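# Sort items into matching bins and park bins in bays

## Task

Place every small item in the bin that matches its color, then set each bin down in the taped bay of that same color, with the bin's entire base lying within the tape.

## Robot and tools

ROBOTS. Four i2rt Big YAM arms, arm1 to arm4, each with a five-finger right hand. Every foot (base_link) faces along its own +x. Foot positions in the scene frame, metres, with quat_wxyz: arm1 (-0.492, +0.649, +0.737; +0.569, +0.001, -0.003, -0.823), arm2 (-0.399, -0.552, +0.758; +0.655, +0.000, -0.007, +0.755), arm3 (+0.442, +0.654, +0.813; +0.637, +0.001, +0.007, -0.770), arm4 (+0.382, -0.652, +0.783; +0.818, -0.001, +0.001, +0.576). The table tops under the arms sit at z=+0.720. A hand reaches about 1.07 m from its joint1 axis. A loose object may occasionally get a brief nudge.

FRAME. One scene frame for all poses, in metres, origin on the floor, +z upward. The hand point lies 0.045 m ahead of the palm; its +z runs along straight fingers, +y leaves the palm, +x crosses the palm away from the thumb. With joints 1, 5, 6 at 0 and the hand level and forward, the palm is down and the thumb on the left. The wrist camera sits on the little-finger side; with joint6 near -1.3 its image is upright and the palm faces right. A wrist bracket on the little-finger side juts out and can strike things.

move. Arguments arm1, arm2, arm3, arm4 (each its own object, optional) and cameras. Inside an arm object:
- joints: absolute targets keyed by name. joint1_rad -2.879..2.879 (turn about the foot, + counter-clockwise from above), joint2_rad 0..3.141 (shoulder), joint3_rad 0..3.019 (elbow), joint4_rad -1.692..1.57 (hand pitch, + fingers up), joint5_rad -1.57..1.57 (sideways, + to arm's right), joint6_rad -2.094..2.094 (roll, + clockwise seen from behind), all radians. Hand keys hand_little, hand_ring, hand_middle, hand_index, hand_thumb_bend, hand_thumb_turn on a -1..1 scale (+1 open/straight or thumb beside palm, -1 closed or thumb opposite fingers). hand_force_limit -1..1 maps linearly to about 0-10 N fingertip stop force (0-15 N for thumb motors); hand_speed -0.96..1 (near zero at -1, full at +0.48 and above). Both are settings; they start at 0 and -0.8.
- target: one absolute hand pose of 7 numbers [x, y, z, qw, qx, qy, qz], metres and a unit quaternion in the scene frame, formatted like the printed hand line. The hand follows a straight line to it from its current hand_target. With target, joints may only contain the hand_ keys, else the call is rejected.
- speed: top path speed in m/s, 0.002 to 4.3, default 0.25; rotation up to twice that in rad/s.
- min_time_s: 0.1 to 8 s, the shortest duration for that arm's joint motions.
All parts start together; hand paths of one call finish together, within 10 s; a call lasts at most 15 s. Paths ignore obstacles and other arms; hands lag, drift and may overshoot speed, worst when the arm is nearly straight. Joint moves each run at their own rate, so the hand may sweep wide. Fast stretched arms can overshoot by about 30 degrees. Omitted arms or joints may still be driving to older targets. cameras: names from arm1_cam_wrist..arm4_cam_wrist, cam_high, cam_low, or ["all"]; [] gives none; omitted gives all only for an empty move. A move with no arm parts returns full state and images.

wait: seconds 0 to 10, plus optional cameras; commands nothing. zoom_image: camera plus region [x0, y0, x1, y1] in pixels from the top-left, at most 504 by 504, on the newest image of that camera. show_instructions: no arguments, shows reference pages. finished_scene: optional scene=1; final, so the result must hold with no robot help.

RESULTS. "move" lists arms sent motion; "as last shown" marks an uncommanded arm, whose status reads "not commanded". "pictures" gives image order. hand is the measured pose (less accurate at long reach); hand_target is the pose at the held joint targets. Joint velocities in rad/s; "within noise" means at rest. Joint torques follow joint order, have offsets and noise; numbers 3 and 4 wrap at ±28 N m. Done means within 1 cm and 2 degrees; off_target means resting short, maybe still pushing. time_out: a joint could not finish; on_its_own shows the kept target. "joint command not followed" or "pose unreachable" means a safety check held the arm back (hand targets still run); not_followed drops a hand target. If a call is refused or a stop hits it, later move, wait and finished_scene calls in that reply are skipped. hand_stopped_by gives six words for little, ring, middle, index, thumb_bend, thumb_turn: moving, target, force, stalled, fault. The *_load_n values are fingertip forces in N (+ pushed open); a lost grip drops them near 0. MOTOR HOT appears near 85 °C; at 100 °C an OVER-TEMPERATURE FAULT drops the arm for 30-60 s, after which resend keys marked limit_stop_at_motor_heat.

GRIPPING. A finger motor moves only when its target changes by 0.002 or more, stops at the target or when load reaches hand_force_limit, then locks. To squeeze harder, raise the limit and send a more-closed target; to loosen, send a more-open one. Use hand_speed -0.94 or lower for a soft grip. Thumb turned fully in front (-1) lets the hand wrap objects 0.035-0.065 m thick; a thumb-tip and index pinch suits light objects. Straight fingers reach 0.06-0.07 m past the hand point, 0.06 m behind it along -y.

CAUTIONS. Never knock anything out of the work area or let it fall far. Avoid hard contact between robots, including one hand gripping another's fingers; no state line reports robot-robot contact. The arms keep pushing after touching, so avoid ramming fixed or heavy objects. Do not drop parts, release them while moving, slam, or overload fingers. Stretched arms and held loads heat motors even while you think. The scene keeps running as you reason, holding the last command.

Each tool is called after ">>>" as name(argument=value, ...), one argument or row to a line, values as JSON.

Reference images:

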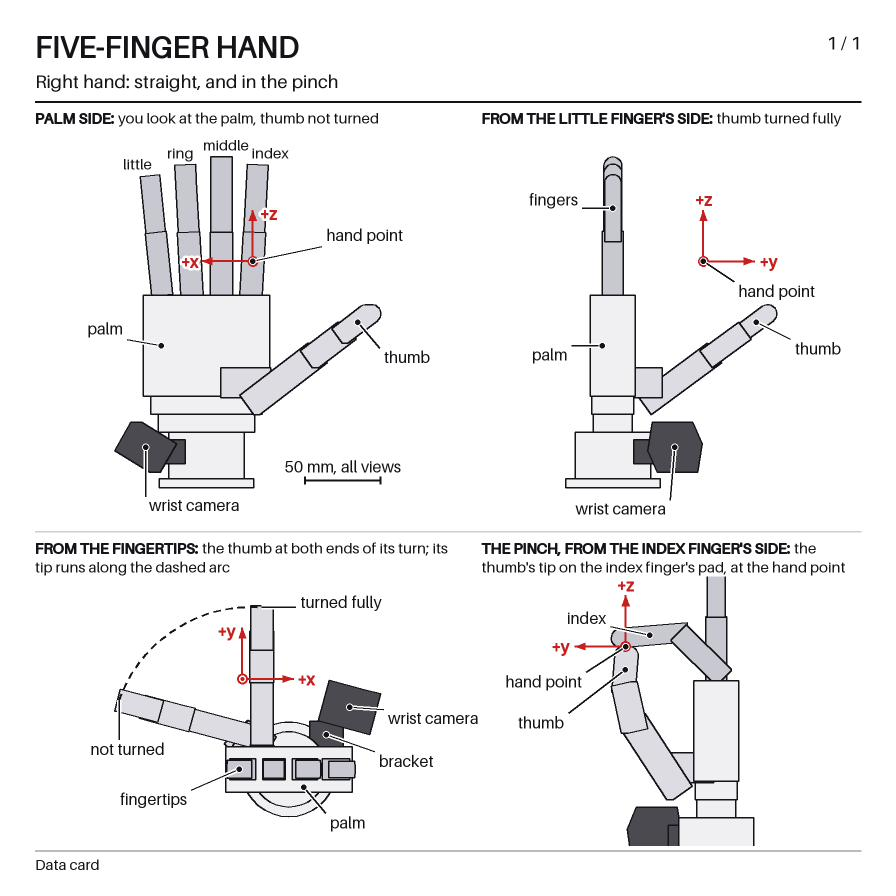

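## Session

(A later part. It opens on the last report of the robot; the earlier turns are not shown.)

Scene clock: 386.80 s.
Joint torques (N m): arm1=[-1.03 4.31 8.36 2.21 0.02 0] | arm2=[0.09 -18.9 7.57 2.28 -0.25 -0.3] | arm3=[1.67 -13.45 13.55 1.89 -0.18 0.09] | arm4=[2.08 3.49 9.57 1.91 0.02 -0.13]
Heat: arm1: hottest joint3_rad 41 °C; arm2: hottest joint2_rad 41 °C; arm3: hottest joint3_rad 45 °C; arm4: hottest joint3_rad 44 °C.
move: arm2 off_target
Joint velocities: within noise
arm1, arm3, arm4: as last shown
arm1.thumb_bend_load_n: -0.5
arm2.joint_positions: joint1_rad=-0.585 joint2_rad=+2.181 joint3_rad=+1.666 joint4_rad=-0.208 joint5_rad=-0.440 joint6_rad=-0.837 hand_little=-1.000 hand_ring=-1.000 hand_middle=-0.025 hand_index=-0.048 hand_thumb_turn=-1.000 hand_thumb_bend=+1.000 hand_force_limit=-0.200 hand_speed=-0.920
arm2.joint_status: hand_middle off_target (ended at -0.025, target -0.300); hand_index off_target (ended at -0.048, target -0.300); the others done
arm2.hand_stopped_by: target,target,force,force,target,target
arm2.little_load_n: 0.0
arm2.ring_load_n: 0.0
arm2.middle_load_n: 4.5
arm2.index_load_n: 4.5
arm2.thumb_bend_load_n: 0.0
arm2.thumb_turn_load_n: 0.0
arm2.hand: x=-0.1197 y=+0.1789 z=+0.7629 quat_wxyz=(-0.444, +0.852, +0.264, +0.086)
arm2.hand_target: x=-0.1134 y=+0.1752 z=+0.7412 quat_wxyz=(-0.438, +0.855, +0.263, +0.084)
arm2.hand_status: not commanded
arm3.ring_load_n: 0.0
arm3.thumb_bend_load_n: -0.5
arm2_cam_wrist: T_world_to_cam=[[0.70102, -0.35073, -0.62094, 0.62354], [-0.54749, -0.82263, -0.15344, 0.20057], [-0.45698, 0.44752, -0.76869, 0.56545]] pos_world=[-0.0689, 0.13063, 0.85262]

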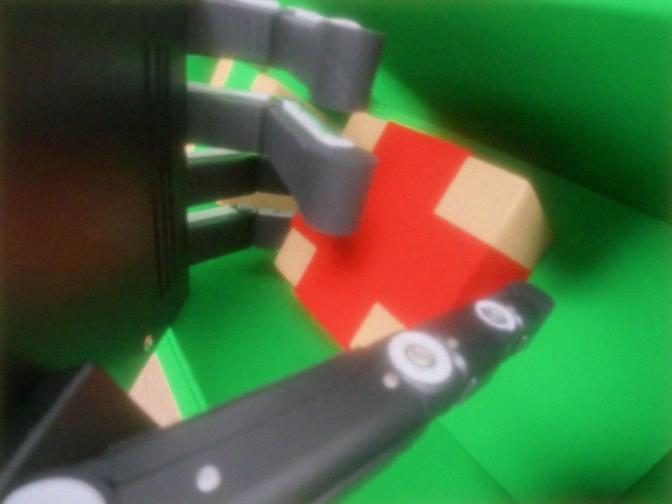

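>>> move(
  arm2={"target": [-0.1134, 0.1752, 0.80, 0.4380, -0.8553, -0.2635, -0.0840], "speed": 0.06},
  cameras=["arm2_cam_wrist"],
)

>>> move(
  arm2={"target": [-0.1134, 0.1752, 0.93, 0.4380, -0.8553, -0.2635, -0.0840], "speed": 0.1},
  cameras=["arm2_cam_wrist", "cam_high", "cam_low"],
)

Scene clock: 394.80 s.
Joint torques (N m): arm1=[-0.79 4.72 8.51 2.32 0.01 -0.05] | arm2=[-0.38 -21.89 10.24 1.52 -0.25 -0.28] | arm3=[1.73 -13.57 13.55 1.89 -0.18 0.09] | arm4=[1.73 3.49 9.43 1.92 0.04 -0.17]
Heat: arm1: hottest joint3_rad 41 °C; arm2: hottest joint2_rad 41 °C; arm3: hottest joint3_rad 45 °C; arm4: hottest joint3_rad 45 °C.
move: arm2 off_target
Joint velocities: within noise
arm1.joint_positions: joint1_rad=-0.025 joint2_rad=+0.626 joint3_rad=+1.488 joint4_rad=-1.495 joint5_rad=-0.173 joint6_rad=-1.273 hand_little=+1.000 hand_ring=+1.000 hand_middle=+1.000 hand_index=+1.000 hand_thumb_turn=+1.000 hand_thumb_bend=+1.000 hand_force_limit=+0.000 hand_speed=-0.800
arm1.joint_status: not commanded
arm1.hand_stopped_by: target,target,target,target,target,target
arm1.little_load_n: 0.0
arm1.ring_load_n: -0.5
arm1.middle_load_n: 0.0
arm1.index_load_n: 0.0
arm1.thumb_bend_load_n: 0.0
arm1.thumb_turn_load_n: 0.0
arm1.hand: x=-0.5816 y=+0.4754 z=+1.2349 quat_wxyz=(+0.279, +0.415, -0.786, +0.364)
arm1.hand_target: x=-0.5811 y=+0.4767 z=+1.2417 quat_wxyz=(+0.285, +0.414, -0.782, +0.369)
arm1.hand_status: not commanded
arm2.joint_positions: joint1_rad=-0.589 joint2_rad=+2.148 joint3_rad=+1.666 joint4_rad=-0.299 joint5_rad=-0.440 joint6_rad=-0.838 hand_little=-1.000 hand_ring=-1.000 hand_middle=-0.025 hand_index=-0.048 hand_thumb_turn=-1.000 hand_thumb_bend=+1.000 hand_force_limit=-0.200 hand_speed=-0.920
arm2.joint_status: not commanded
arm2.hand_stopped_by: target,target,force,force,target,target
arm2.little_load_n: 0.0
arm2.ring_load_n: 0.0
arm2.middle_load_n: 4.0
arm2.index_load_n: 4.0
arm2.thumb_bend_load_n: 0.0
arm2.thumb_turn_load_n: 0.0
arm2.hand: x=-0.1239 y=+0.1633 z=+0.7743 quat_wxyz=(-0.425, +0.865, +0.259, +0.070)
arm2.hand_target: x=-0.1137 y=+0.1743 z=+0.8001 quat_wxyz=(-0.438, +0.855, +0.263, +0.084)
arm2.hand_status: off_target (0.030 m and 2.5 deg from the pose sent, 0.038 m and 0.8 deg at the start)
arm3: as last shown
arm3.thumb_bend_load_n: 0.0
arm4.joint_positions: joint1_rad=+0.107 joint2_rad=+0.615 joint3_rad=+1.339 joint4_rad=-1.622 joint5_rad=+0.064 joint6_rad=-1.147 hand_little=+1.000 hand_ring=+1.000 hand_middle=+1.000 hand_index=+1.000 hand_thumb_turn=+1.000 hand_thumb_bend=+1.000 hand_force_limit=+0.000 hand_speed=-0.800
arm4.joint_status: not commanded
arm4.hand_stopped_by: target,target,target,target,target,target
arm4.little_load_n: 0.0
arm4.ring_load_n: 0.0
arm4.middle_load_n: 0.0
arm4.index_load_n: 0.0
arm4.thumb_bend_load_n: 0.0
arm4.thumb_turn_load_n: 0.0
arm4.hand: x=+0.4733 y=-0.5070 z=+1.1995 quat_wxyz=(-0.234, +0.852, +0.406, +0.233)
arm4.hand_target: x=+0.4732 y=-0.5071 z=+1.2055 quat_wxyz=(-0.240, +0.850, +0.404, +0.238)
arm4.hand_status: not commanded
arm2_cam_wrist: T_world_to_cam=[[0.68518, -0.38478, -0.61845, 0.62979], [-0.55287, -0.82752, -0.09766, 0.14417], [-0.4742, 0.40884, -0.77973, 0.5919]] pos_world=[-0.07113, 0.11965, 0.8651]

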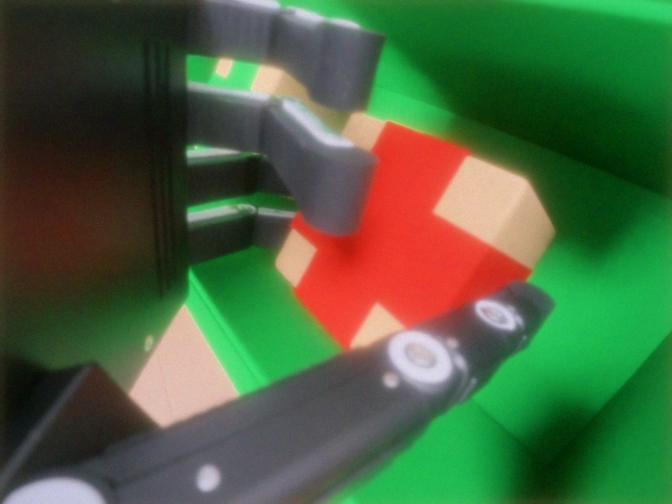

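Scene clock: 396.90 s.
Joint torques (N m): arm1=[-1.79 3.84 8.31 1.98 0 -0.04] | arm2=[-0.15 -20.95 11.19 1.4 -0.27 -0.3] | arm3=[1.73 -13.51 13.56 1.89 -0.18 0.09] | arm4=[1.44 3.9 9.42 1.91 0.02 -0.16]
Heat: arm1: hottest joint3_rad 41 °C; arm2: hottest joint2_rad 41 °C; arm3: hottest joint3_rad 45 °C; arm4: hottest joint3_rad 45 °C.
move: arm2 off_target
Joint velocities: within noise
arm1, arm4: as last shown
arm1.little_load_n: 0.5
arm2.joint_positions: joint1_rad=-0.589 joint2_rad=+2.041 joint3_rad=+1.852 joint4_rad=-0.588 joint5_rad=-0.440 joint6_rad=-0.838 hand_little=-1.000 hand_ring=-1.000 hand_middle=-0.025 hand_index=-0.048 hand_thumb_turn=-1.000 hand_thumb_bend=+1.000 hand_force_limit=-0.200 hand_speed=-0.920
arm2.joint_status: not commanded
arm2.hand_stopped_by: target,target,force,force,target,target
arm2.little_load_n: 0.0
arm2.ring_load_n: 0.5
arm2.middle_load_n: 4.5
arm2.index_load_n: 4.0
arm2.thumb_bend_load_n: 0.0
arm2.thumb_turn_load_n: 0.0
arm2.hand: x=-0.1227 y=+0.1674 z=+0.9062 quat_wxyz=(-0.426, +0.864, +0.260, +0.070)
arm2.hand_target: x=-0.1137 y=+0.1743 z=+0.9302 quat_wxyz=(-0.438, +0.855, +0.263, +0.084)
arm2.hand_status: off_target (0.027 m and 2.4 deg from the pose sent, 0.156 m and 2.5 deg at the start)
arm3.joint_positions: joint1_rad=-0.025 joint2_rad=+1.490 joint3_rad=+1.175 joint4_rad=-0.506 joint5_rad=-0.071 joint6_rad=-0.067 hand_little=+1.000 hand_ring=+1.000 hand_middle=+1.000 hand_index=+1.000 hand_thumb_turn=+1.000 hand_thumb_bend=+1.000 hand_force_limit=+0.000 hand_speed=-0.800
arm3.joint_status: not commanded
arm3.hand_stopped_by: target,target,target,target,target,target
arm3.little_load_n: 0.0
arm3.ring_load_n: 0.0
arm3.middle_load_n: 0.0
arm3.index_load_n: 0.5
arm3.thumb_bend_load_n: 0.0
arm3.thumb_turn_load_n: 0.0
arm3.hand: x=+0.3635 y=+0.0988 z=+0.9650 quat_wxyz=(+0.023, -0.054, -0.930, +0.362)
arm3.hand_target: x=+0.3702 y=+0.0810 z=+0.9805 quat_wxyz=(+0.020, -0.048, -0.923, +0.382)
arm3.hand_status: not commanded
arm2_cam_wrist: T_world_to_cam=[[0.68599, -0.38311, -0.61858, 0.71199], [-0.55273, -0.82726, -0.10061, 0.16378], [-0.47318, 0.41092, -0.77926, 0.69311]] pos_world=[-0.06993, 0.12345, 0.99701]

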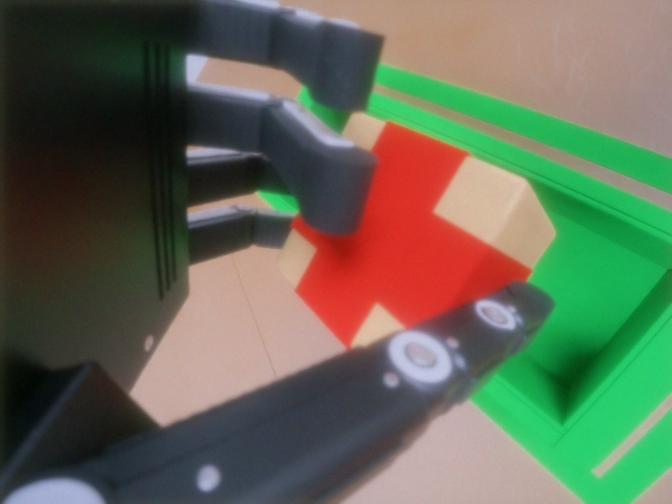

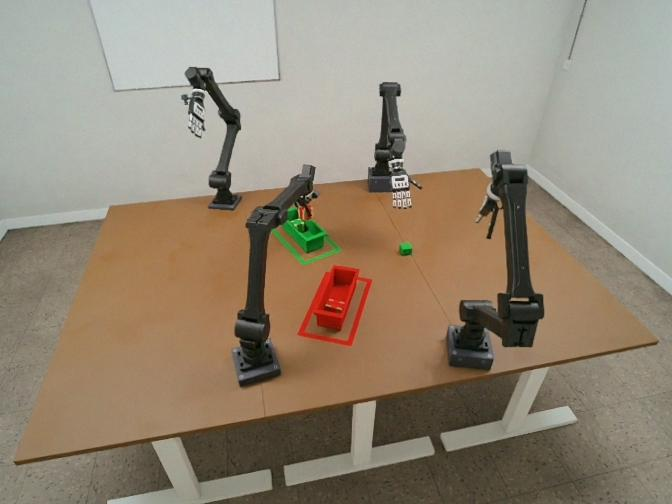

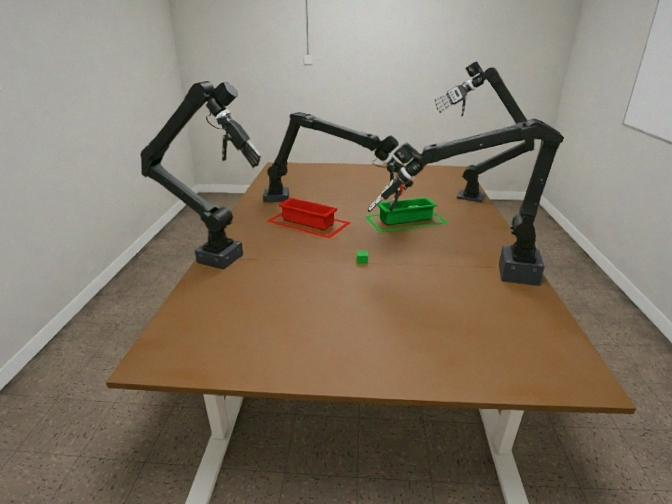

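>>> move(
  arm2={"target": [-0.02, -0.225, 0.95, 0.3638, -0.8875, 0.1149, -0.2581], "speed": 0.2},
  cameras=["arm2_cam_wrist", "cam_high", "cam_low"],
)

>>> zoom_image(
  camera="arm2_cam_wrist",
  region=[180, 0, 672, 500],
)

>>> zoom_image(
  camera="cam_high",
  region=[260, 200, 440, 360],
)

>>> zoom_image(
  camera="cam_low",
  region=[240, 130, 480, 280],
)

Scene clock: 416.00 s.
Joint torques (N m): arm1=[-2.26 3.08 8.34 2.18 0.09 -0.12] | arm2=[0.85 -9.35 8.08 1.72 0.03 -0.08] | arm3=[1.73 -13.51 13.55 1.88 -0.19 0.09] | arm4=[1.38 3.9 9.44 1.8 0.02 -0.15]
Heat: arm1: hottest joint3_rad 41 °C; arm2: hottest joint2_rad 42 °C; arm3: hottest joint3_rad 45 °C; arm4: hottest joint3_rad 45 °C.
move: arm2 done
Joint velocities: within noise
arm1, arm3, arm4: as last shown
arm1.little_load_n: 0.0
arm1.ring_load_n: 0.0
arm2.joint_positions: joint1_rad=-1.029 joint2_rad=+1.259 joint3_rad=+0.968 joint4_rad=-0.373 joint5_rad=-0.113 joint6_rad=-0.585 hand_little=-1.000 hand_ring=-1.000 hand_middle=-0.025 hand_index=-0.048 hand_thumb_turn=-1.000 hand_thumb_bend=+1.000 hand_force_limit=-0.200 hand_speed=-0.920
arm2.joint_status: not commanded
arm2.hand_stopped_by: target,target,force,force,target,target
arm2.little_load_n: 0.0
arm2.ring_load_n: 0.0
arm2.middle_load_n: 4.5
arm2.index_load_n: 4.0
arm2.thumb_bend_load_n: 0.0
arm2.thumb_turn_load_n: 0.0
arm2.hand: x=-0.0183 y=-0.2235 z=+0.9493 quat_wxyz=(-0.363, +0.888, -0.110, +0.260)
arm2.hand_target: x=-0.0199 y=-0.2250 z=+0.9499 quat_wxyz=(-0.364, +0.888, -0.115, +0.258)
arm2.hand_status: done (0.002 m and 0.6 deg from the pose sent, 0.408 m and 49.0 deg at the start)
arm3.index_load_n: 0.0
arm2_cam_wrist: T_world_to_cam=[[0.19677, -0.7659, -0.61211, 0.41667], [-0.97996, -0.134, -0.14735, 0.09398], [0.03083, 0.62885, -0.77692, 0.99237]] pos_world=[-0.02049, -0.29233, 1.03989]

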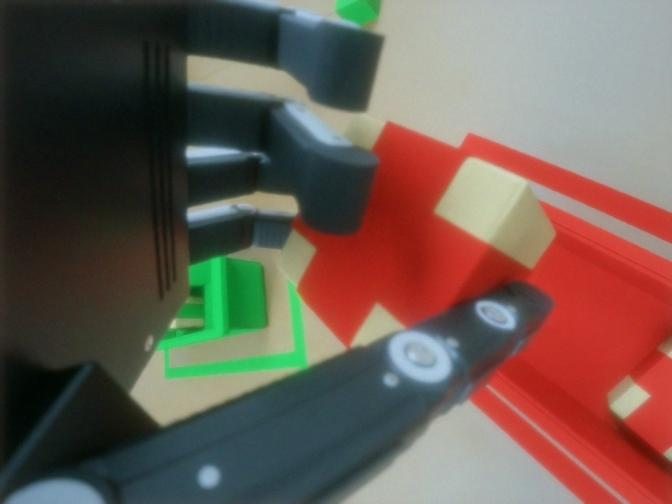

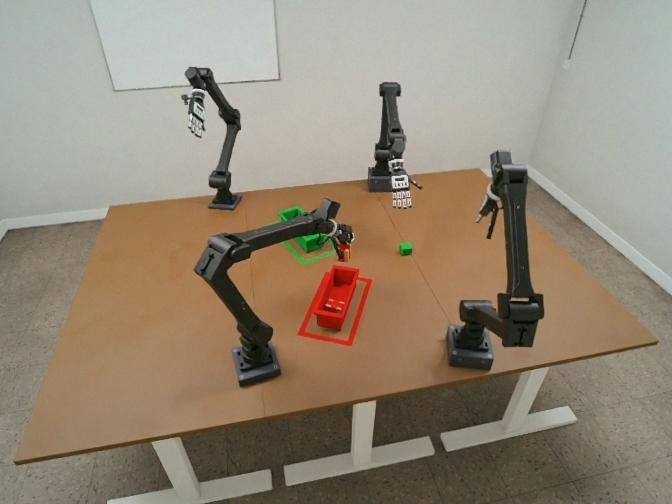

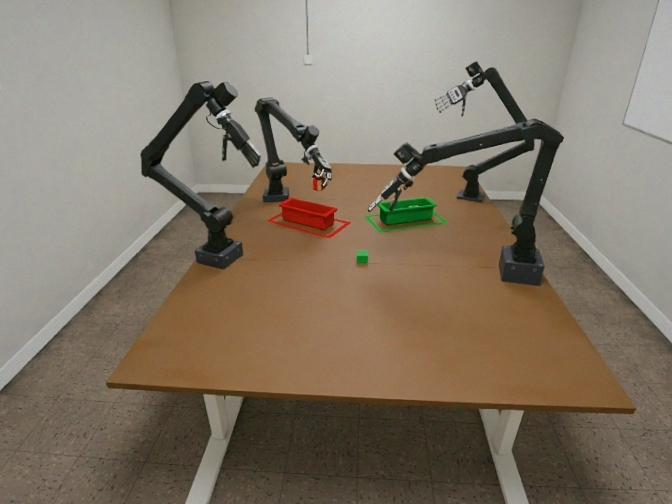

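Scaled by 1.008.

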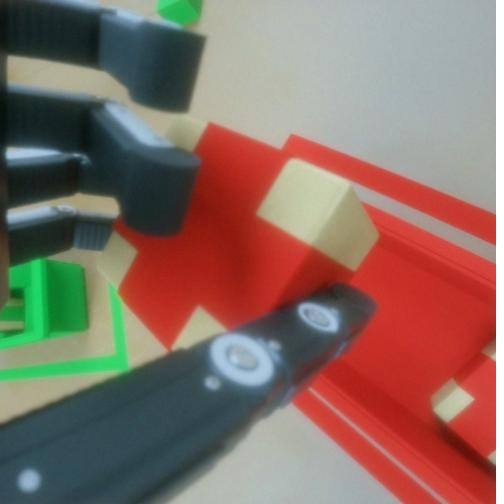

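Scaled by 2.800.

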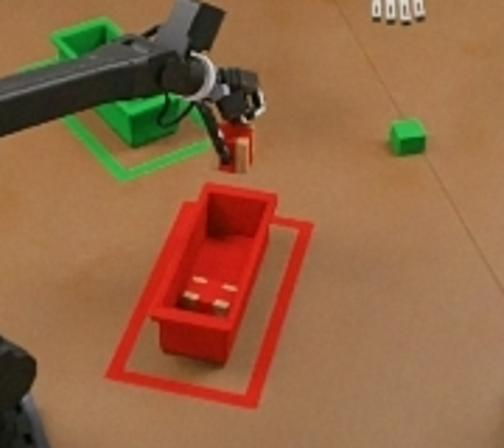

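Scaled by 2.100.

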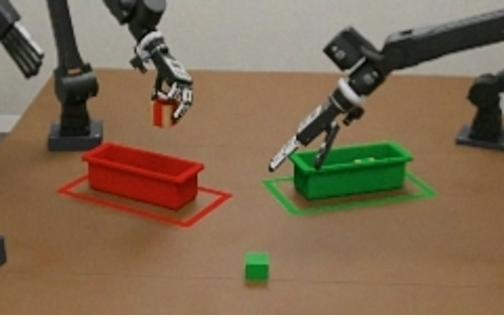

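>>> move(
  arm2={"target": [-0.0343, -0.2425, 0.875, 0.3638, -0.8875, 0.1149, -0.2581], "speed": 0.12},
  cameras=["arm2_cam_wrist", "cam_high", "cam_low", "arm4_cam_wrist"],
)

>>> zoom_image(
  camera="arm2_cam_wrist",
  region=[180, 0, 672, 500],
)

>>> zoom_image(
  camera="cam_high",
  region=[280, 220, 400, 350],
)

>>> zoom_image(
  camera="cam_low",
  region=[250, 140, 370, 250],
)

Scene clock: 428.60 s.
Joint torques (N m): arm1=[-1.85 3.55 8.38 2.15 -0.02 -0.07] | arm2=[0.09 -7.88 7.83 2.41 -0.09 -0.21] | arm3=[1.61 -13.51 13.55 1.89 -0.18 0.09] | arm4=[1.32 3.6 9.52 1.88 0.03 -0.14]
Heat: arm1: hottest joint3_rad 41 °C; arm2: hottest joint3_rad 43 °C; arm3: hottest joint3_rad 45 °C; arm4: hottest joint3_rad 45 °C.
move: arm2 done
Joint velocities: within noise
arm1, arm3, arm4: as last shown
arm2.joint_positions: joint1_rad=-1.032 joint2_rad=+1.260 joint3_rad=+0.771 joint4_rad=-0.181 joint5_rad=-0.119 joint6_rad=-0.585 hand_little=-1.000 hand_ring=-1.000 hand_middle=-0.025 hand_index=-0.048 hand_thumb_turn=-1.000 hand_thumb_bend=+1.000 hand_force_limit=-0.200 hand_speed=-0.920
arm2.joint_status: not commanded
arm2.hand_stopped_by: target,target,force,force,target,target
arm2.little_load_n: 0.0
arm2.ring_load_n: 0.0
arm2.middle_load_n: 4.5
arm2.index_load_n: 4.0
arm2.thumb_bend_load_n: 0.0
arm2.thumb_turn_load_n: 0.0
arm2.hand: x=-0.0404 y=-0.2416 z=+0.8782 quat_wxyz=(-0.363, +0.889, -0.110, +0.256)
arm2.hand_target: x=-0.0345 y=-0.2426 z=+0.8750 quat_wxyz=(-0.364, +0.888, -0.115, +0.258)
arm2.hand_status: done (0.007 m and 0.6 deg from the pose sent, 0.078 m and 0.6 deg at the start)
arm4.thumb_bend_load_n: 0.5
pictures: arm2_cam_wrist, arm4_cam_wrist, cam_high, cam_low
arm2_cam_wrist: T_world_to_cam=[[0.19382, -0.76574, -0.61326, 0.36456], [-0.98074, -0.13586, -0.14031, 0.05277], [0.02412, 0.62864, -0.77732, 0.94929]] pos_world=[-0.0418, -0.31043, 0.96888]

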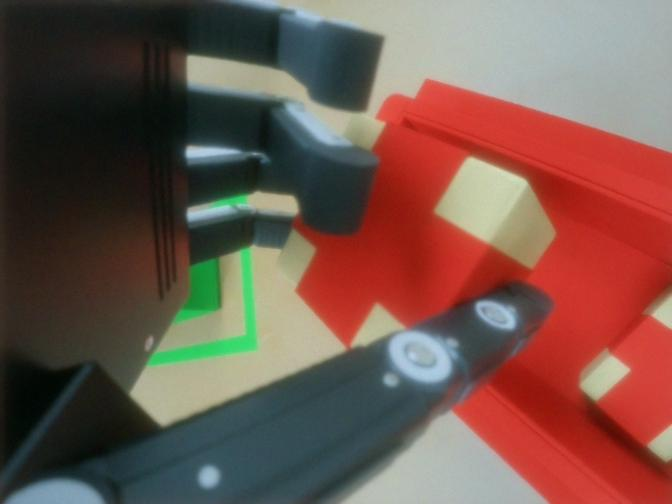

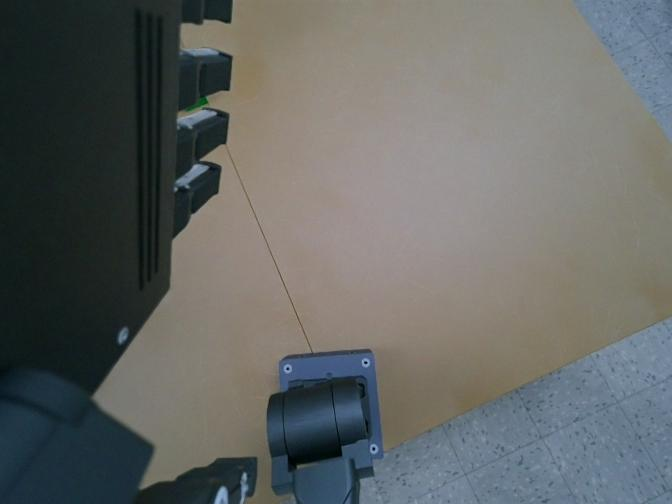

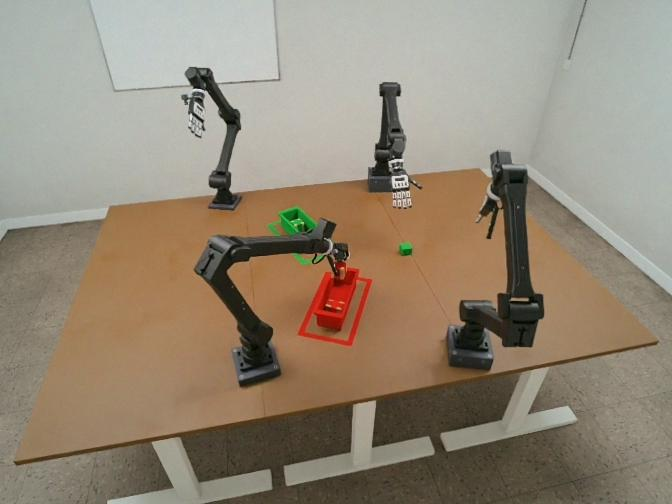

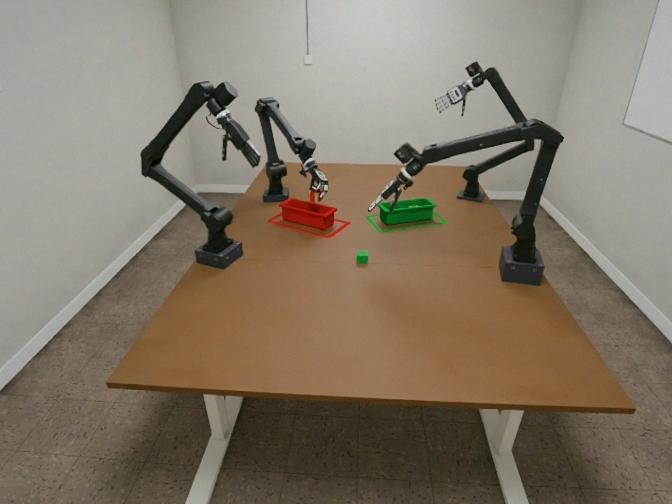

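Scaled by 1.008.

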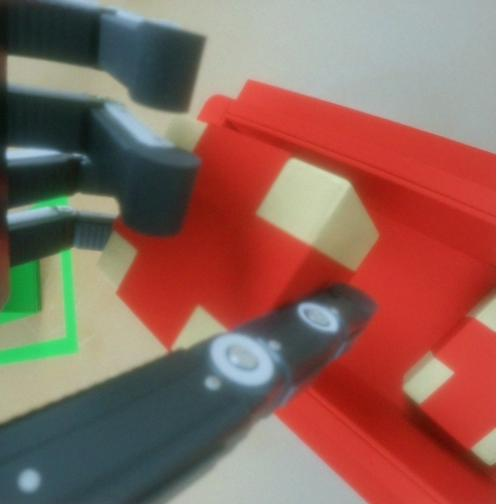

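Scaled by 3.877.

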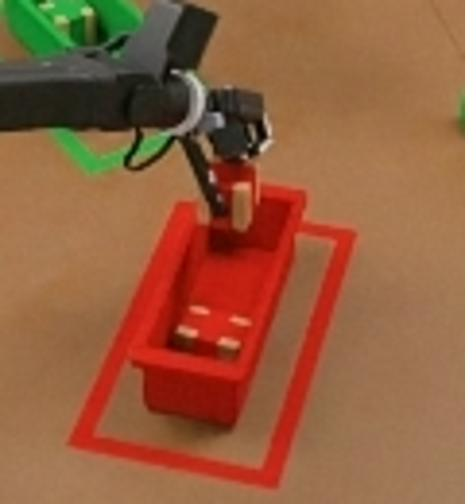

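Scaled by 4.200.

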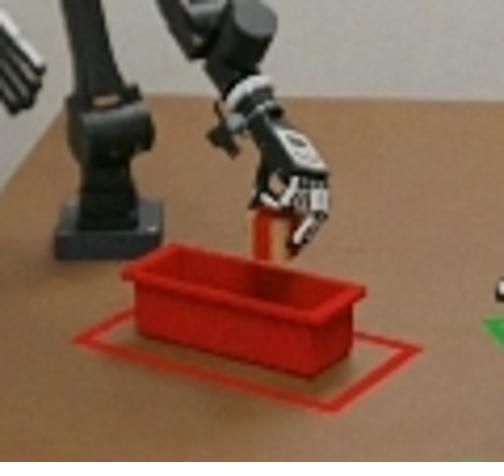

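>>> zoom_image(
  camera="arm2_cam_wrist",
  region=[360, 60, 672, 300],
)

>>> zoom_image(
  camera="arm2_cam_wrist",
  region=[420, 300, 672, 504],
)

Scaled by 1.615.

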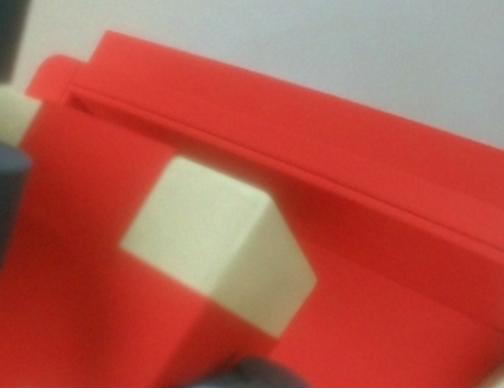

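Scaled by 2.000.

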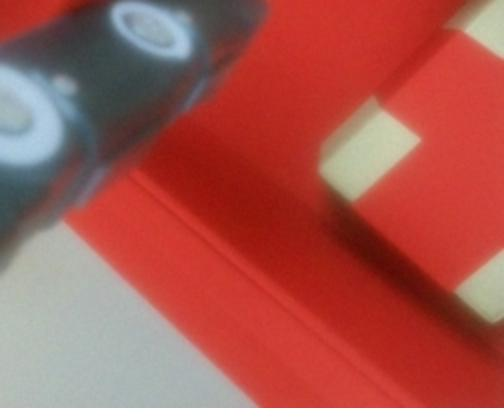

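>>> move(
  arm2={"target": [-0.028, -0.239, 0.825, 0.3704, -0.8903, 0.0916, -0.2485], "speed": 0.08},
  cameras=["arm2_cam_wrist", "cam_high", "cam_low"],
)

>>> zoom_image(
  camera="arm2_cam_wrist",
  region=[180, 0, 672, 500],
)

>>> zoom_image(
  camera="cam_high",
  region=[280, 220, 400, 350],
)

Scene clock: 463.13 s.
Joint torques (N m): arm1=[-2.26 3.43 8.25 2.18 0.04 -0.04] | arm2=[-0.5 -8.35 7.06 2.63 -0.19 -0.27] | arm3=[1.67 -13.51 13.56 1.89 -0.18 0.09] | arm4=[1.79 3.9 9.39 1.94 0.04 -0.15]
Heat: arm1: hottest joint3_rad 41 °C; arm2: hottest joint3_rad 43 °C; arm3: hottest joint3_rad 46 °C; arm4: hottest joint3_rad 45 °C.
move: arm2 done
Joint velocities: within noise
arm1, arm3, arm4: as last shown
arm2.joint_positions: joint1_rad=-1.051 joint2_rad=+1.372 joint3_rad=+0.719 joint4_rad=-0.023 joint5_rad=-0.176 joint6_rad=-0.616 hand_little=-1.000 hand_ring=-1.000 hand_middle=-0.025 hand_index=-0.048 hand_thumb_turn=-1.000 hand_thumb_bend=+1.000 hand_force_limit=-0.200 hand_speed=-0.920
arm2.joint_status: not commanded
arm2.hand_stopped_by: target,target,force,force,target,target
arm2.little_load_n: 0.0
arm2.ring_load_n: 0.0
arm2.middle_load_n: 4.5
arm2.index_load_n: 4.0
arm2.thumb_bend_load_n: 0.0
arm2.thumb_turn_load_n: 0.0
arm2.hand: x=-0.0336 y=-0.2368 z=+0.8286 quat_wxyz=(-0.371, +0.891, -0.093, +0.245)
arm2.hand_target: x=-0.0281 y=-0.2391 z=+0.8252 quat_wxyz=(-0.370, +0.890, -0.092, +0.249)
arm2.hand_status: done (0.007 m and 0.5 deg from the pose sent, 0.055 m and 2.5 deg at the start)
arm4.thumb_bend_load_n: 0.0
arm4.thumb_turn_load_n: -0.5
arm2_cam_wrist: T_world_to_cam=[[0.22283, -0.7523, -0.62, 0.3463], [-0.97481, -0.17836, -0.13393, 0.03794], [-0.00983, 0.63422, -0.77309, 0.90415]] pos_world=[-0.03129, -0.30615, 0.91878]

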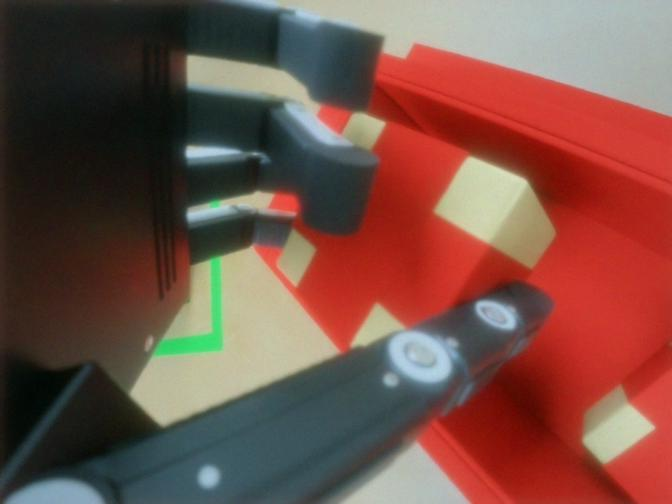

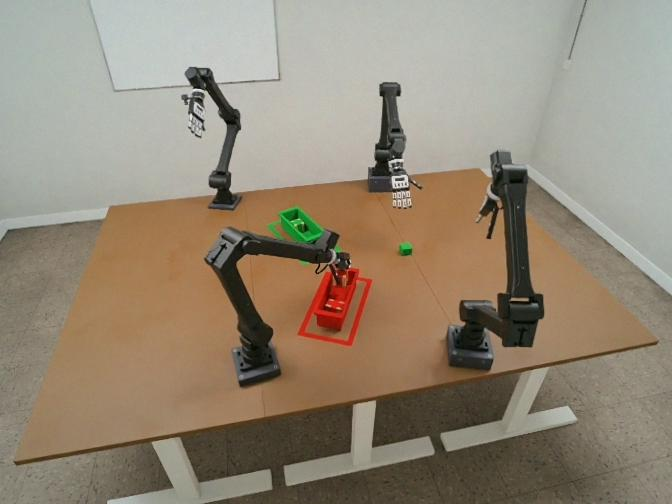

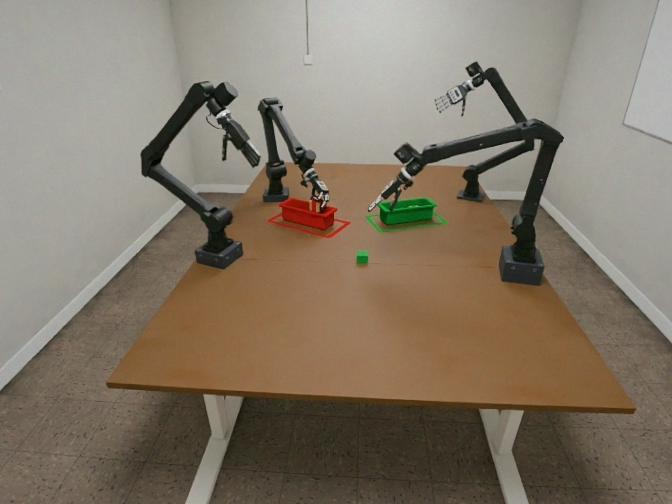

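Scaled by 1.008.

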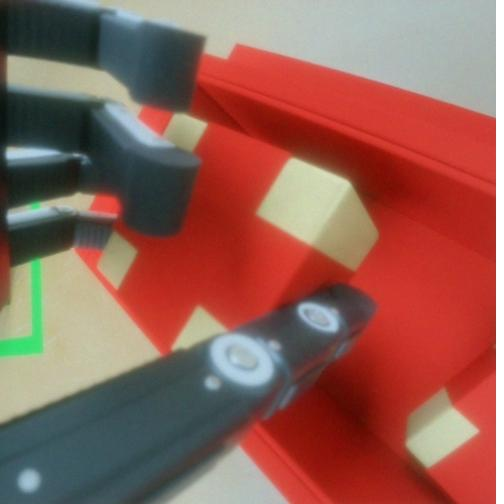

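Scaled by 3.877.

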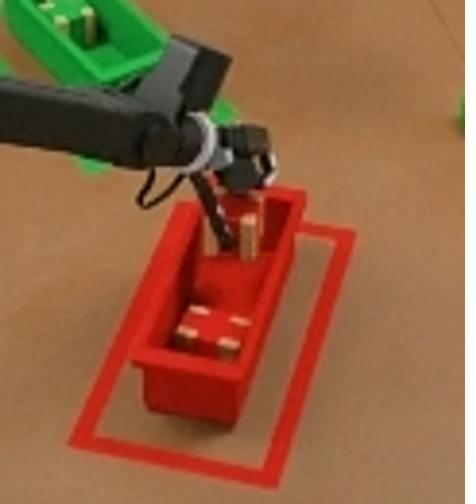

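>>> move(
  arm2={"target": [-0.028, -0.2395, 0.775, 0.3704, -0.8903, 0.0916, -0.2485], "speed": 0.06},
  cameras=["arm2_cam_wrist", "cam_high"],
)

>>> zoom_image(
  camera="arm2_cam_wrist",
  region=[180, 0, 672, 500],
)

>>> zoom_image(
  camera="cam_high",
  region=[280, 220, 400, 350],
)

Scene clock: 469.20 s.
Joint torques (N m): arm1=[-1.85 4.42 8.38 2.21 -0.07 -0.09] | arm2=[-0.56 -9 6.12 2.56 -0.14 -0.3] | arm3=[1.67 -13.57 13.55 1.89 -0.18 0.1] | arm4=[1.44 3.9 9.4 1.81 0.02 -0.11]
Heat: arm1: hottest joint3_rad 41 °C; arm2: hottest joint3_rad 43 °C; arm3: hottest joint3_rad 46 °C; arm4: hottest joint3_rad 45 °C.
move: arm2 done
Joint velocities: within noise
arm1, arm3, arm4: as last shown
arm2.joint_positions: joint1_rad=-1.052 joint2_rad=+1.484 joint3_rad=+0.662 joint4_rad=+0.148 joint5_rad=-0.176 joint6_rad=-0.618 hand_little=-1.000 hand_ring=-1.000 hand_middle=-0.025 hand_index=-0.048 hand_thumb_turn=-1.000 hand_thumb_bend=+1.000 hand_force_limit=-0.200 hand_speed=-0.920
arm2.joint_status: not commanded
arm2.hand_stopped_by: target,target,force,force,target,target
arm2.little_load_n: 0.0
arm2.ring_load_n: 0.0
arm2.middle_load_n: 4.5
arm2.index_load_n: 4.0
arm2.thumb_bend_load_n: 0.0
arm2.thumb_turn_load_n: 0.0
arm2.hand: x=-0.0327 y=-0.2364 z=+0.7799 quat_wxyz=(-0.372, +0.890, -0.092, +0.245)
arm2.hand_target: x=-0.0281 y=-0.2396 z=+0.7752 quat_wxyz=(-0.370, +0.890, -0.092, +0.249)
arm2.hand_status: done (0.007 m and 0.4 deg from the pose sent, 0.054 m and 0.5 deg at the start)
arm4.thumb_turn_load_n: 0.0
arm2_cam_wrist: T_world_to_cam=[[0.22472, -0.75132, -0.6205, 0.31691], [-0.97439, -0.17864, -0.13658, 0.03438], [-0.00823, 0.6353, -0.77222, 0.86587]] pos_world=[-0.03059, -0.30585, 0.86998]

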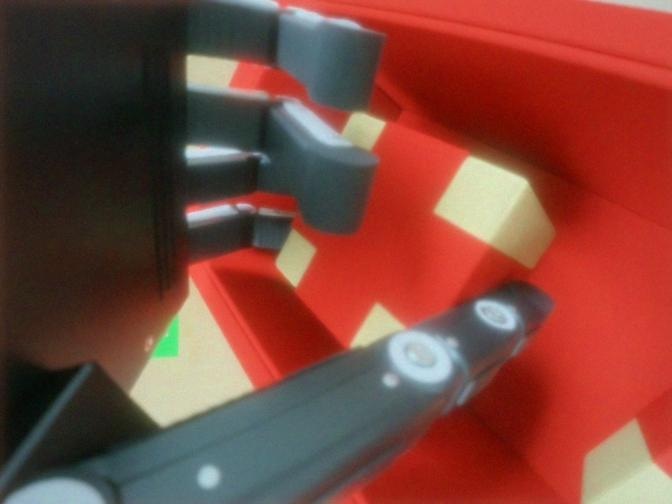

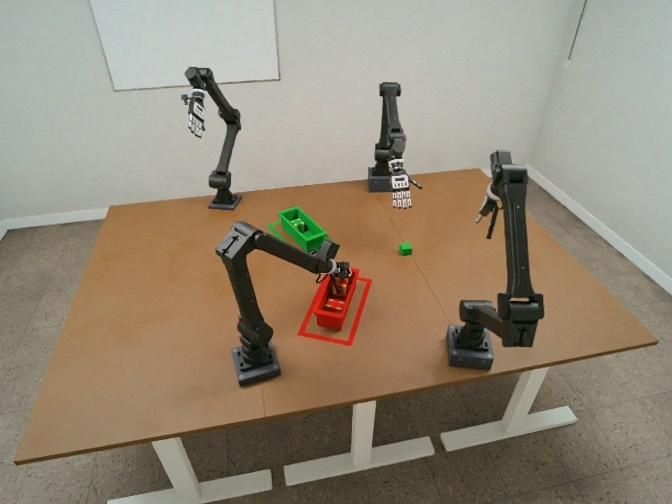

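Scaled by 1.008.

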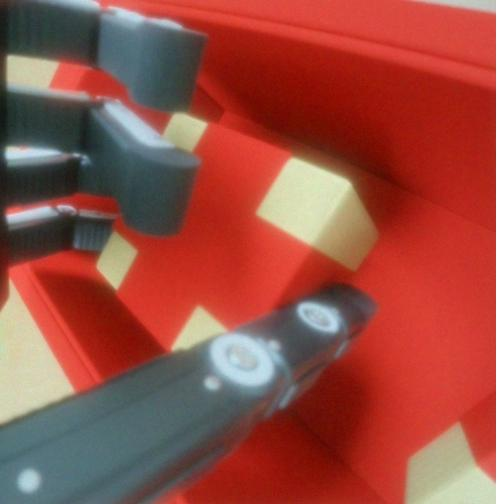

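Scaled by 3.877.

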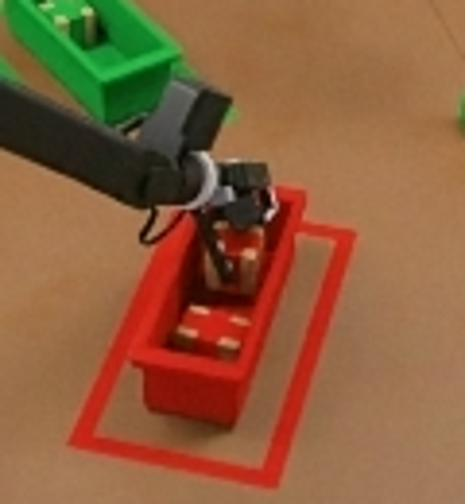

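>>> move(
  arm2={"target": [-0.028, -0.2395, 0.758, 0.3704, -0.8903, 0.0916, -0.2485], "speed": 0.04},
  cameras=["arm2_cam_wrist"],
)

Scene clock: 477.47 s.
Joint torques (N m): arm1=[-1.49 3.96 8.36 2.25 0.06 -0.02] | arm2=[-0.5 -8.7 5.6 2.44 -0.14 -0.33] | arm3=[1.67 -13.57 13.55 1.89 -0.18 0.09] | arm4=[0.85 4.01 9.51 1.85 -0.01 -0.12]
Heat: arm1: hottest joint3_rad 41 °C; arm2: hottest joint3_rad 42 °C; arm3: hottest joint3_rad 46 °C; arm4: hottest joint3_rad 45 °C.
move: arm2 done
Joint velocities: within noise
arm1, arm3, arm4: as last shown
arm2.joint_positions: joint1_rad=-1.053 joint2_rad=+1.527 joint3_rad=+0.648 joint4_rad=+0.208 joint5_rad=-0.177 joint6_rad=-0.618 hand_little=-1.000 hand_ring=-1.000 hand_middle=-0.025 hand_index=-0.048 hand_thumb_turn=-1.000 hand_thumb_bend=+1.000 hand_force_limit=-0.200 hand_speed=-0.920
arm2.joint_status: not commanded
arm2.hand_stopped_by: target,target,force,force,target,target
arm2.little_load_n: 0.0
arm2.ring_load_n: 0.0
arm2.middle_load_n: 4.5
arm2.index_load_n: 4.0
arm2.thumb_bend_load_n: 0.0
arm2.thumb_turn_load_n: 0.0
arm2.hand: x=-0.0318 y=-0.2360 z=+0.7642 quat_wxyz=(-0.373, +0.890, -0.092, +0.246)
arm2.hand_target: x=-0.0282 y=-0.2395 z=+0.7581 quat_wxyz=(-0.370, +0.890, -0.092, +0.248)
arm2.hand_status: done (0.008 m and 0.4 deg from the pose sent, 0.023 m and 0.4 deg at the start)
arm3.ring_load_n: -0.5
arm4.ring_load_n: 0.5
arm2_cam_wrist: T_world_to_cam=[[0.22559, -0.75028, -0.62143, 0.30824], [-0.9742, -0.17794, -0.13882, 0.03508], [-0.00642, 0.63672, -0.77107, 0.85306]] pos_world=[-0.02989, -0.30565, 0.85419]

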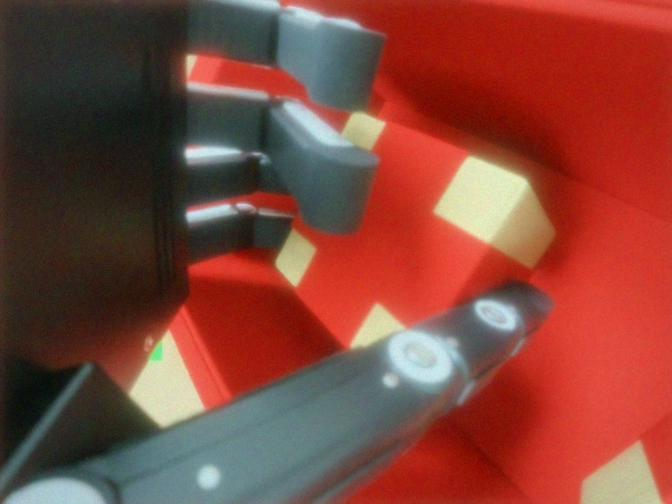

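>>> move(
  arm2={"target": [-0.028, -0.2395, 0.753, 0.3704, -0.8903, 0.0916, -0.2485], "speed": 0.03},
  cameras=["arm2_cam_wrist"],
)

Scene clock: 481.67 s.
Joint torques (N m): arm1=[-1.9 3.96 8.27 2.14 -0.02 -0.07] | arm2=[-0.09 -8.64 5.55 2.41 -0.14 -0.32] | arm3=[1.67 -13.51 13.56 1.89 -0.18 0.09] | arm4=[1.44 3.55 9.52 1.78 0.05 -0.14]
Heat: arm1: hottest joint3_rad 41 °C; arm2: hottest joint3_rad 42 °C; arm3: hottest joint3_rad 46 °C; arm4: hottest joint3_rad 45 °C.
move: arm2 done
Joint velocities: within noise
arm1, arm3, arm4: as last shown
arm2.joint_positions: joint1_rad=-1.053 joint2_rad=+1.539 joint3_rad=+0.645 joint4_rad=+0.226 joint5_rad=-0.177 joint6_rad=-0.618 hand_little=-1.000 hand_ring=-1.000 hand_middle=-0.025 hand_index=-0.048 hand_thumb_turn=-1.000 hand_thumb_bend=+1.000 hand_force_limit=-0.200 hand_speed=-0.920
arm2.joint_status: not commanded
arm2.hand_stopped_by: target,target,force,force,target,target
arm2.little_load_n: 0.0
arm2.ring_load_n: 0.0
arm2.middle_load_n: 4.5
arm2.index_load_n: 4.0
arm2.thumb_bend_load_n: 0.0
arm2.thumb_turn_load_n: 0.0
arm2.hand: x=-0.0308 y=-0.2354 z=+0.7607 quat_wxyz=(-0.374, +0.889, -0.092, +0.248)
arm2.hand_target: x=-0.0281 y=-0.2396 z=+0.7532 quat_wxyz=(-0.370, +0.890, -0.092, +0.249)
arm2.hand_status: done (0.009 m and 0.4 deg from the pose sent, 0.012 m and 0.4 deg at the start)
arm3.ring_load_n: 0.0
arm4.ring_load_n: 0.0
arm2_cam_wrist: T_world_to_cam=[[0.22717, -0.74888, -0.62255, 0.30744], [-0.97385, -0.17727, -0.14213, 0.03834], [-0.00392, 0.63856, -0.76956, 0.84937]] pos_world=[-0.02918, -0.30534, 0.8505]

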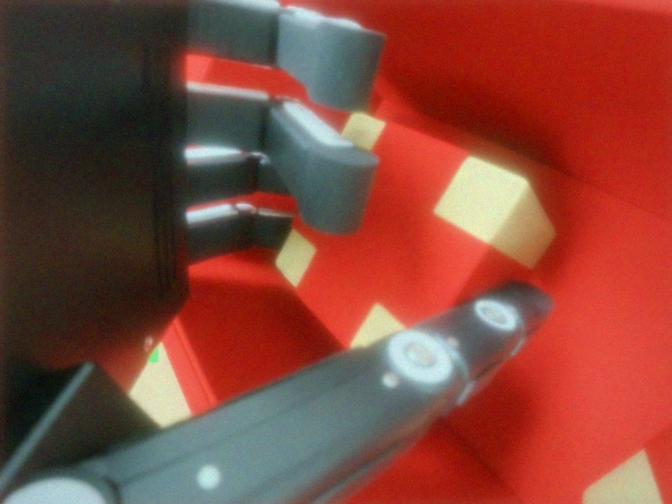

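>>> move(
  arm2={"joints": {"hand_index": 0.16, "hand_middle": 0.16, "hand_speed": -0.9}},
  cameras=["arm2_cam_wrist"],
)

Scene clock: 486.77 s.
Joint torques (N m): arm1=[-1.85 3.6 8.4 2.03 -0.01 -0.07] | arm2=[-0.21 -8.76 5.67 2.32 -0.15 -0.28] | arm3=[1.61 -13.45 13.55 1.89 -0.18 0.09] | arm4=[1.49 4.19 9.47 1.77 0.02 -0.18]
Heat: arm1: hottest joint3_rad 41 °C; arm2: hottest joint3_rad 41 °C; arm3: hottest joint3_rad 46 °C; arm4: hottest joint3_rad 45 °C.
move: arm2 done
Joint velocities: within noise
arm1.joint_positions: joint1_rad=-0.025 joint2_rad=+0.626 joint3_rad=+1.488 joint4_rad=-1.495 joint5_rad=-0.173 joint6_rad=-1.273 hand_little=+1.000 hand_ring=+1.000 hand_middle=+1.000 hand_index=+1.000 hand_thumb_turn=+1.000 hand_thumb_bend=+1.000 hand_force_limit=+0.000 hand_speed=-0.800
arm1.joint_status: not commanded
arm1.hand_stopped_by: target,target,target,target,target,target
arm1.little_load_n: 0.0
arm1.ring_load_n: 0.0
arm1.middle_load_n: 0.0
arm1.index_load_n: 0.0
arm1.thumb_bend_load_n: 0.0
arm1.thumb_turn_load_n: 0.0
arm1.hand: x=-0.5816 y=+0.4754 z=+1.2349 quat_wxyz=(+0.279, +0.415, -0.786, +0.364)
arm1.hand_target: x=-0.5811 y=+0.4767 z=+1.2417 quat_wxyz=(+0.285, +0.414, -0.782, +0.369)
arm1.hand_status: not commanded
arm2.joint_positions: joint1_rad=-1.053 joint2_rad=+1.539 joint3_rad=+0.645 joint4_rad=+0.227 joint5_rad=-0.177 joint6_rad=-0.618 hand_little=-1.000 hand_ring=-1.000 hand_middle=+0.160 hand_index=+0.160 hand_thumb_turn=-1.000 hand_thumb_bend=+1.000 hand_force_limit=-0.200 hand_speed=-0.900
arm2.joint_status: all done
arm2.hand_stopped_by: target,target,target,target,target,target
arm2.little_load_n: 0.0
arm2.ring_load_n: 0.0
arm2.middle_load_n: 0.0
arm2.index_load_n: 0.5
arm2.thumb_bend_load_n: 0.0
arm2.thumb_turn_load_n: 0.0
arm2.hand: x=-0.0306 y=-0.2353 z=+0.7609 quat_wxyz=(-0.374, +0.889, -0.092, +0.248)
arm2.hand_target: x=-0.0281 y=-0.2396 z=+0.7532 quat_wxyz=(-0.370, +0.890, -0.092, +0.249)
arm2.hand_status: not commanded
arm3: as last shown
arm4.joint_positions: joint1_rad=+0.107 joint2_rad=+0.615 joint3_rad=+1.339 joint4_rad=-1.622 joint5_rad=+0.064 joint6_rad=-1.147 hand_little=+1.000 hand_ring=+1.000 hand_middle=+1.000 hand_index=+1.000 hand_thumb_turn=+1.000 hand_thumb_bend=+1.000 hand_force_limit=+0.000 hand_speed=-0.800
arm4.joint_status: not commanded
arm4.hand_stopped_by: target,target,target,target,target,target
arm4.little_load_n: 0.0
arm4.ring_load_n: 0.0
arm4.middle_load_n: 0.0
arm4.index_load_n: 0.0
arm4.thumb_bend_load_n: 0.0
arm4.thumb_turn_load_n: 0.0
arm4.hand: x=+0.4733 y=-0.5070 z=+1.1995 quat_wxyz=(-0.234, +0.852, +0.406, +0.233)
arm4.hand_target: x=+0.4732 y=-0.5071 z=+1.2055 quat_wxyz=(-0.240, +0.850, +0.404, +0.238)
arm4.hand_status: not commanded
arm2_cam_wrist: T_world_to_cam=[[0.22838, -0.74857, -0.62249, 0.3077], [-0.97357, -0.17765, -0.14356, 0.03959], [-0.00312, 0.63882, -0.76935, 0.84939]] pos_world=[-0.02908, -0.30524, 0.8507]

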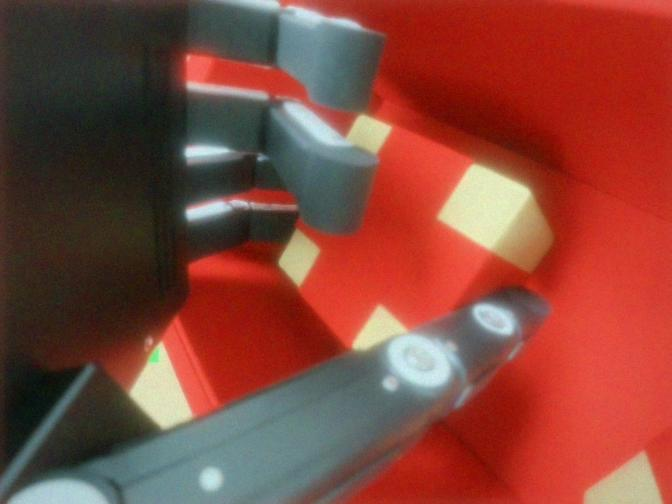

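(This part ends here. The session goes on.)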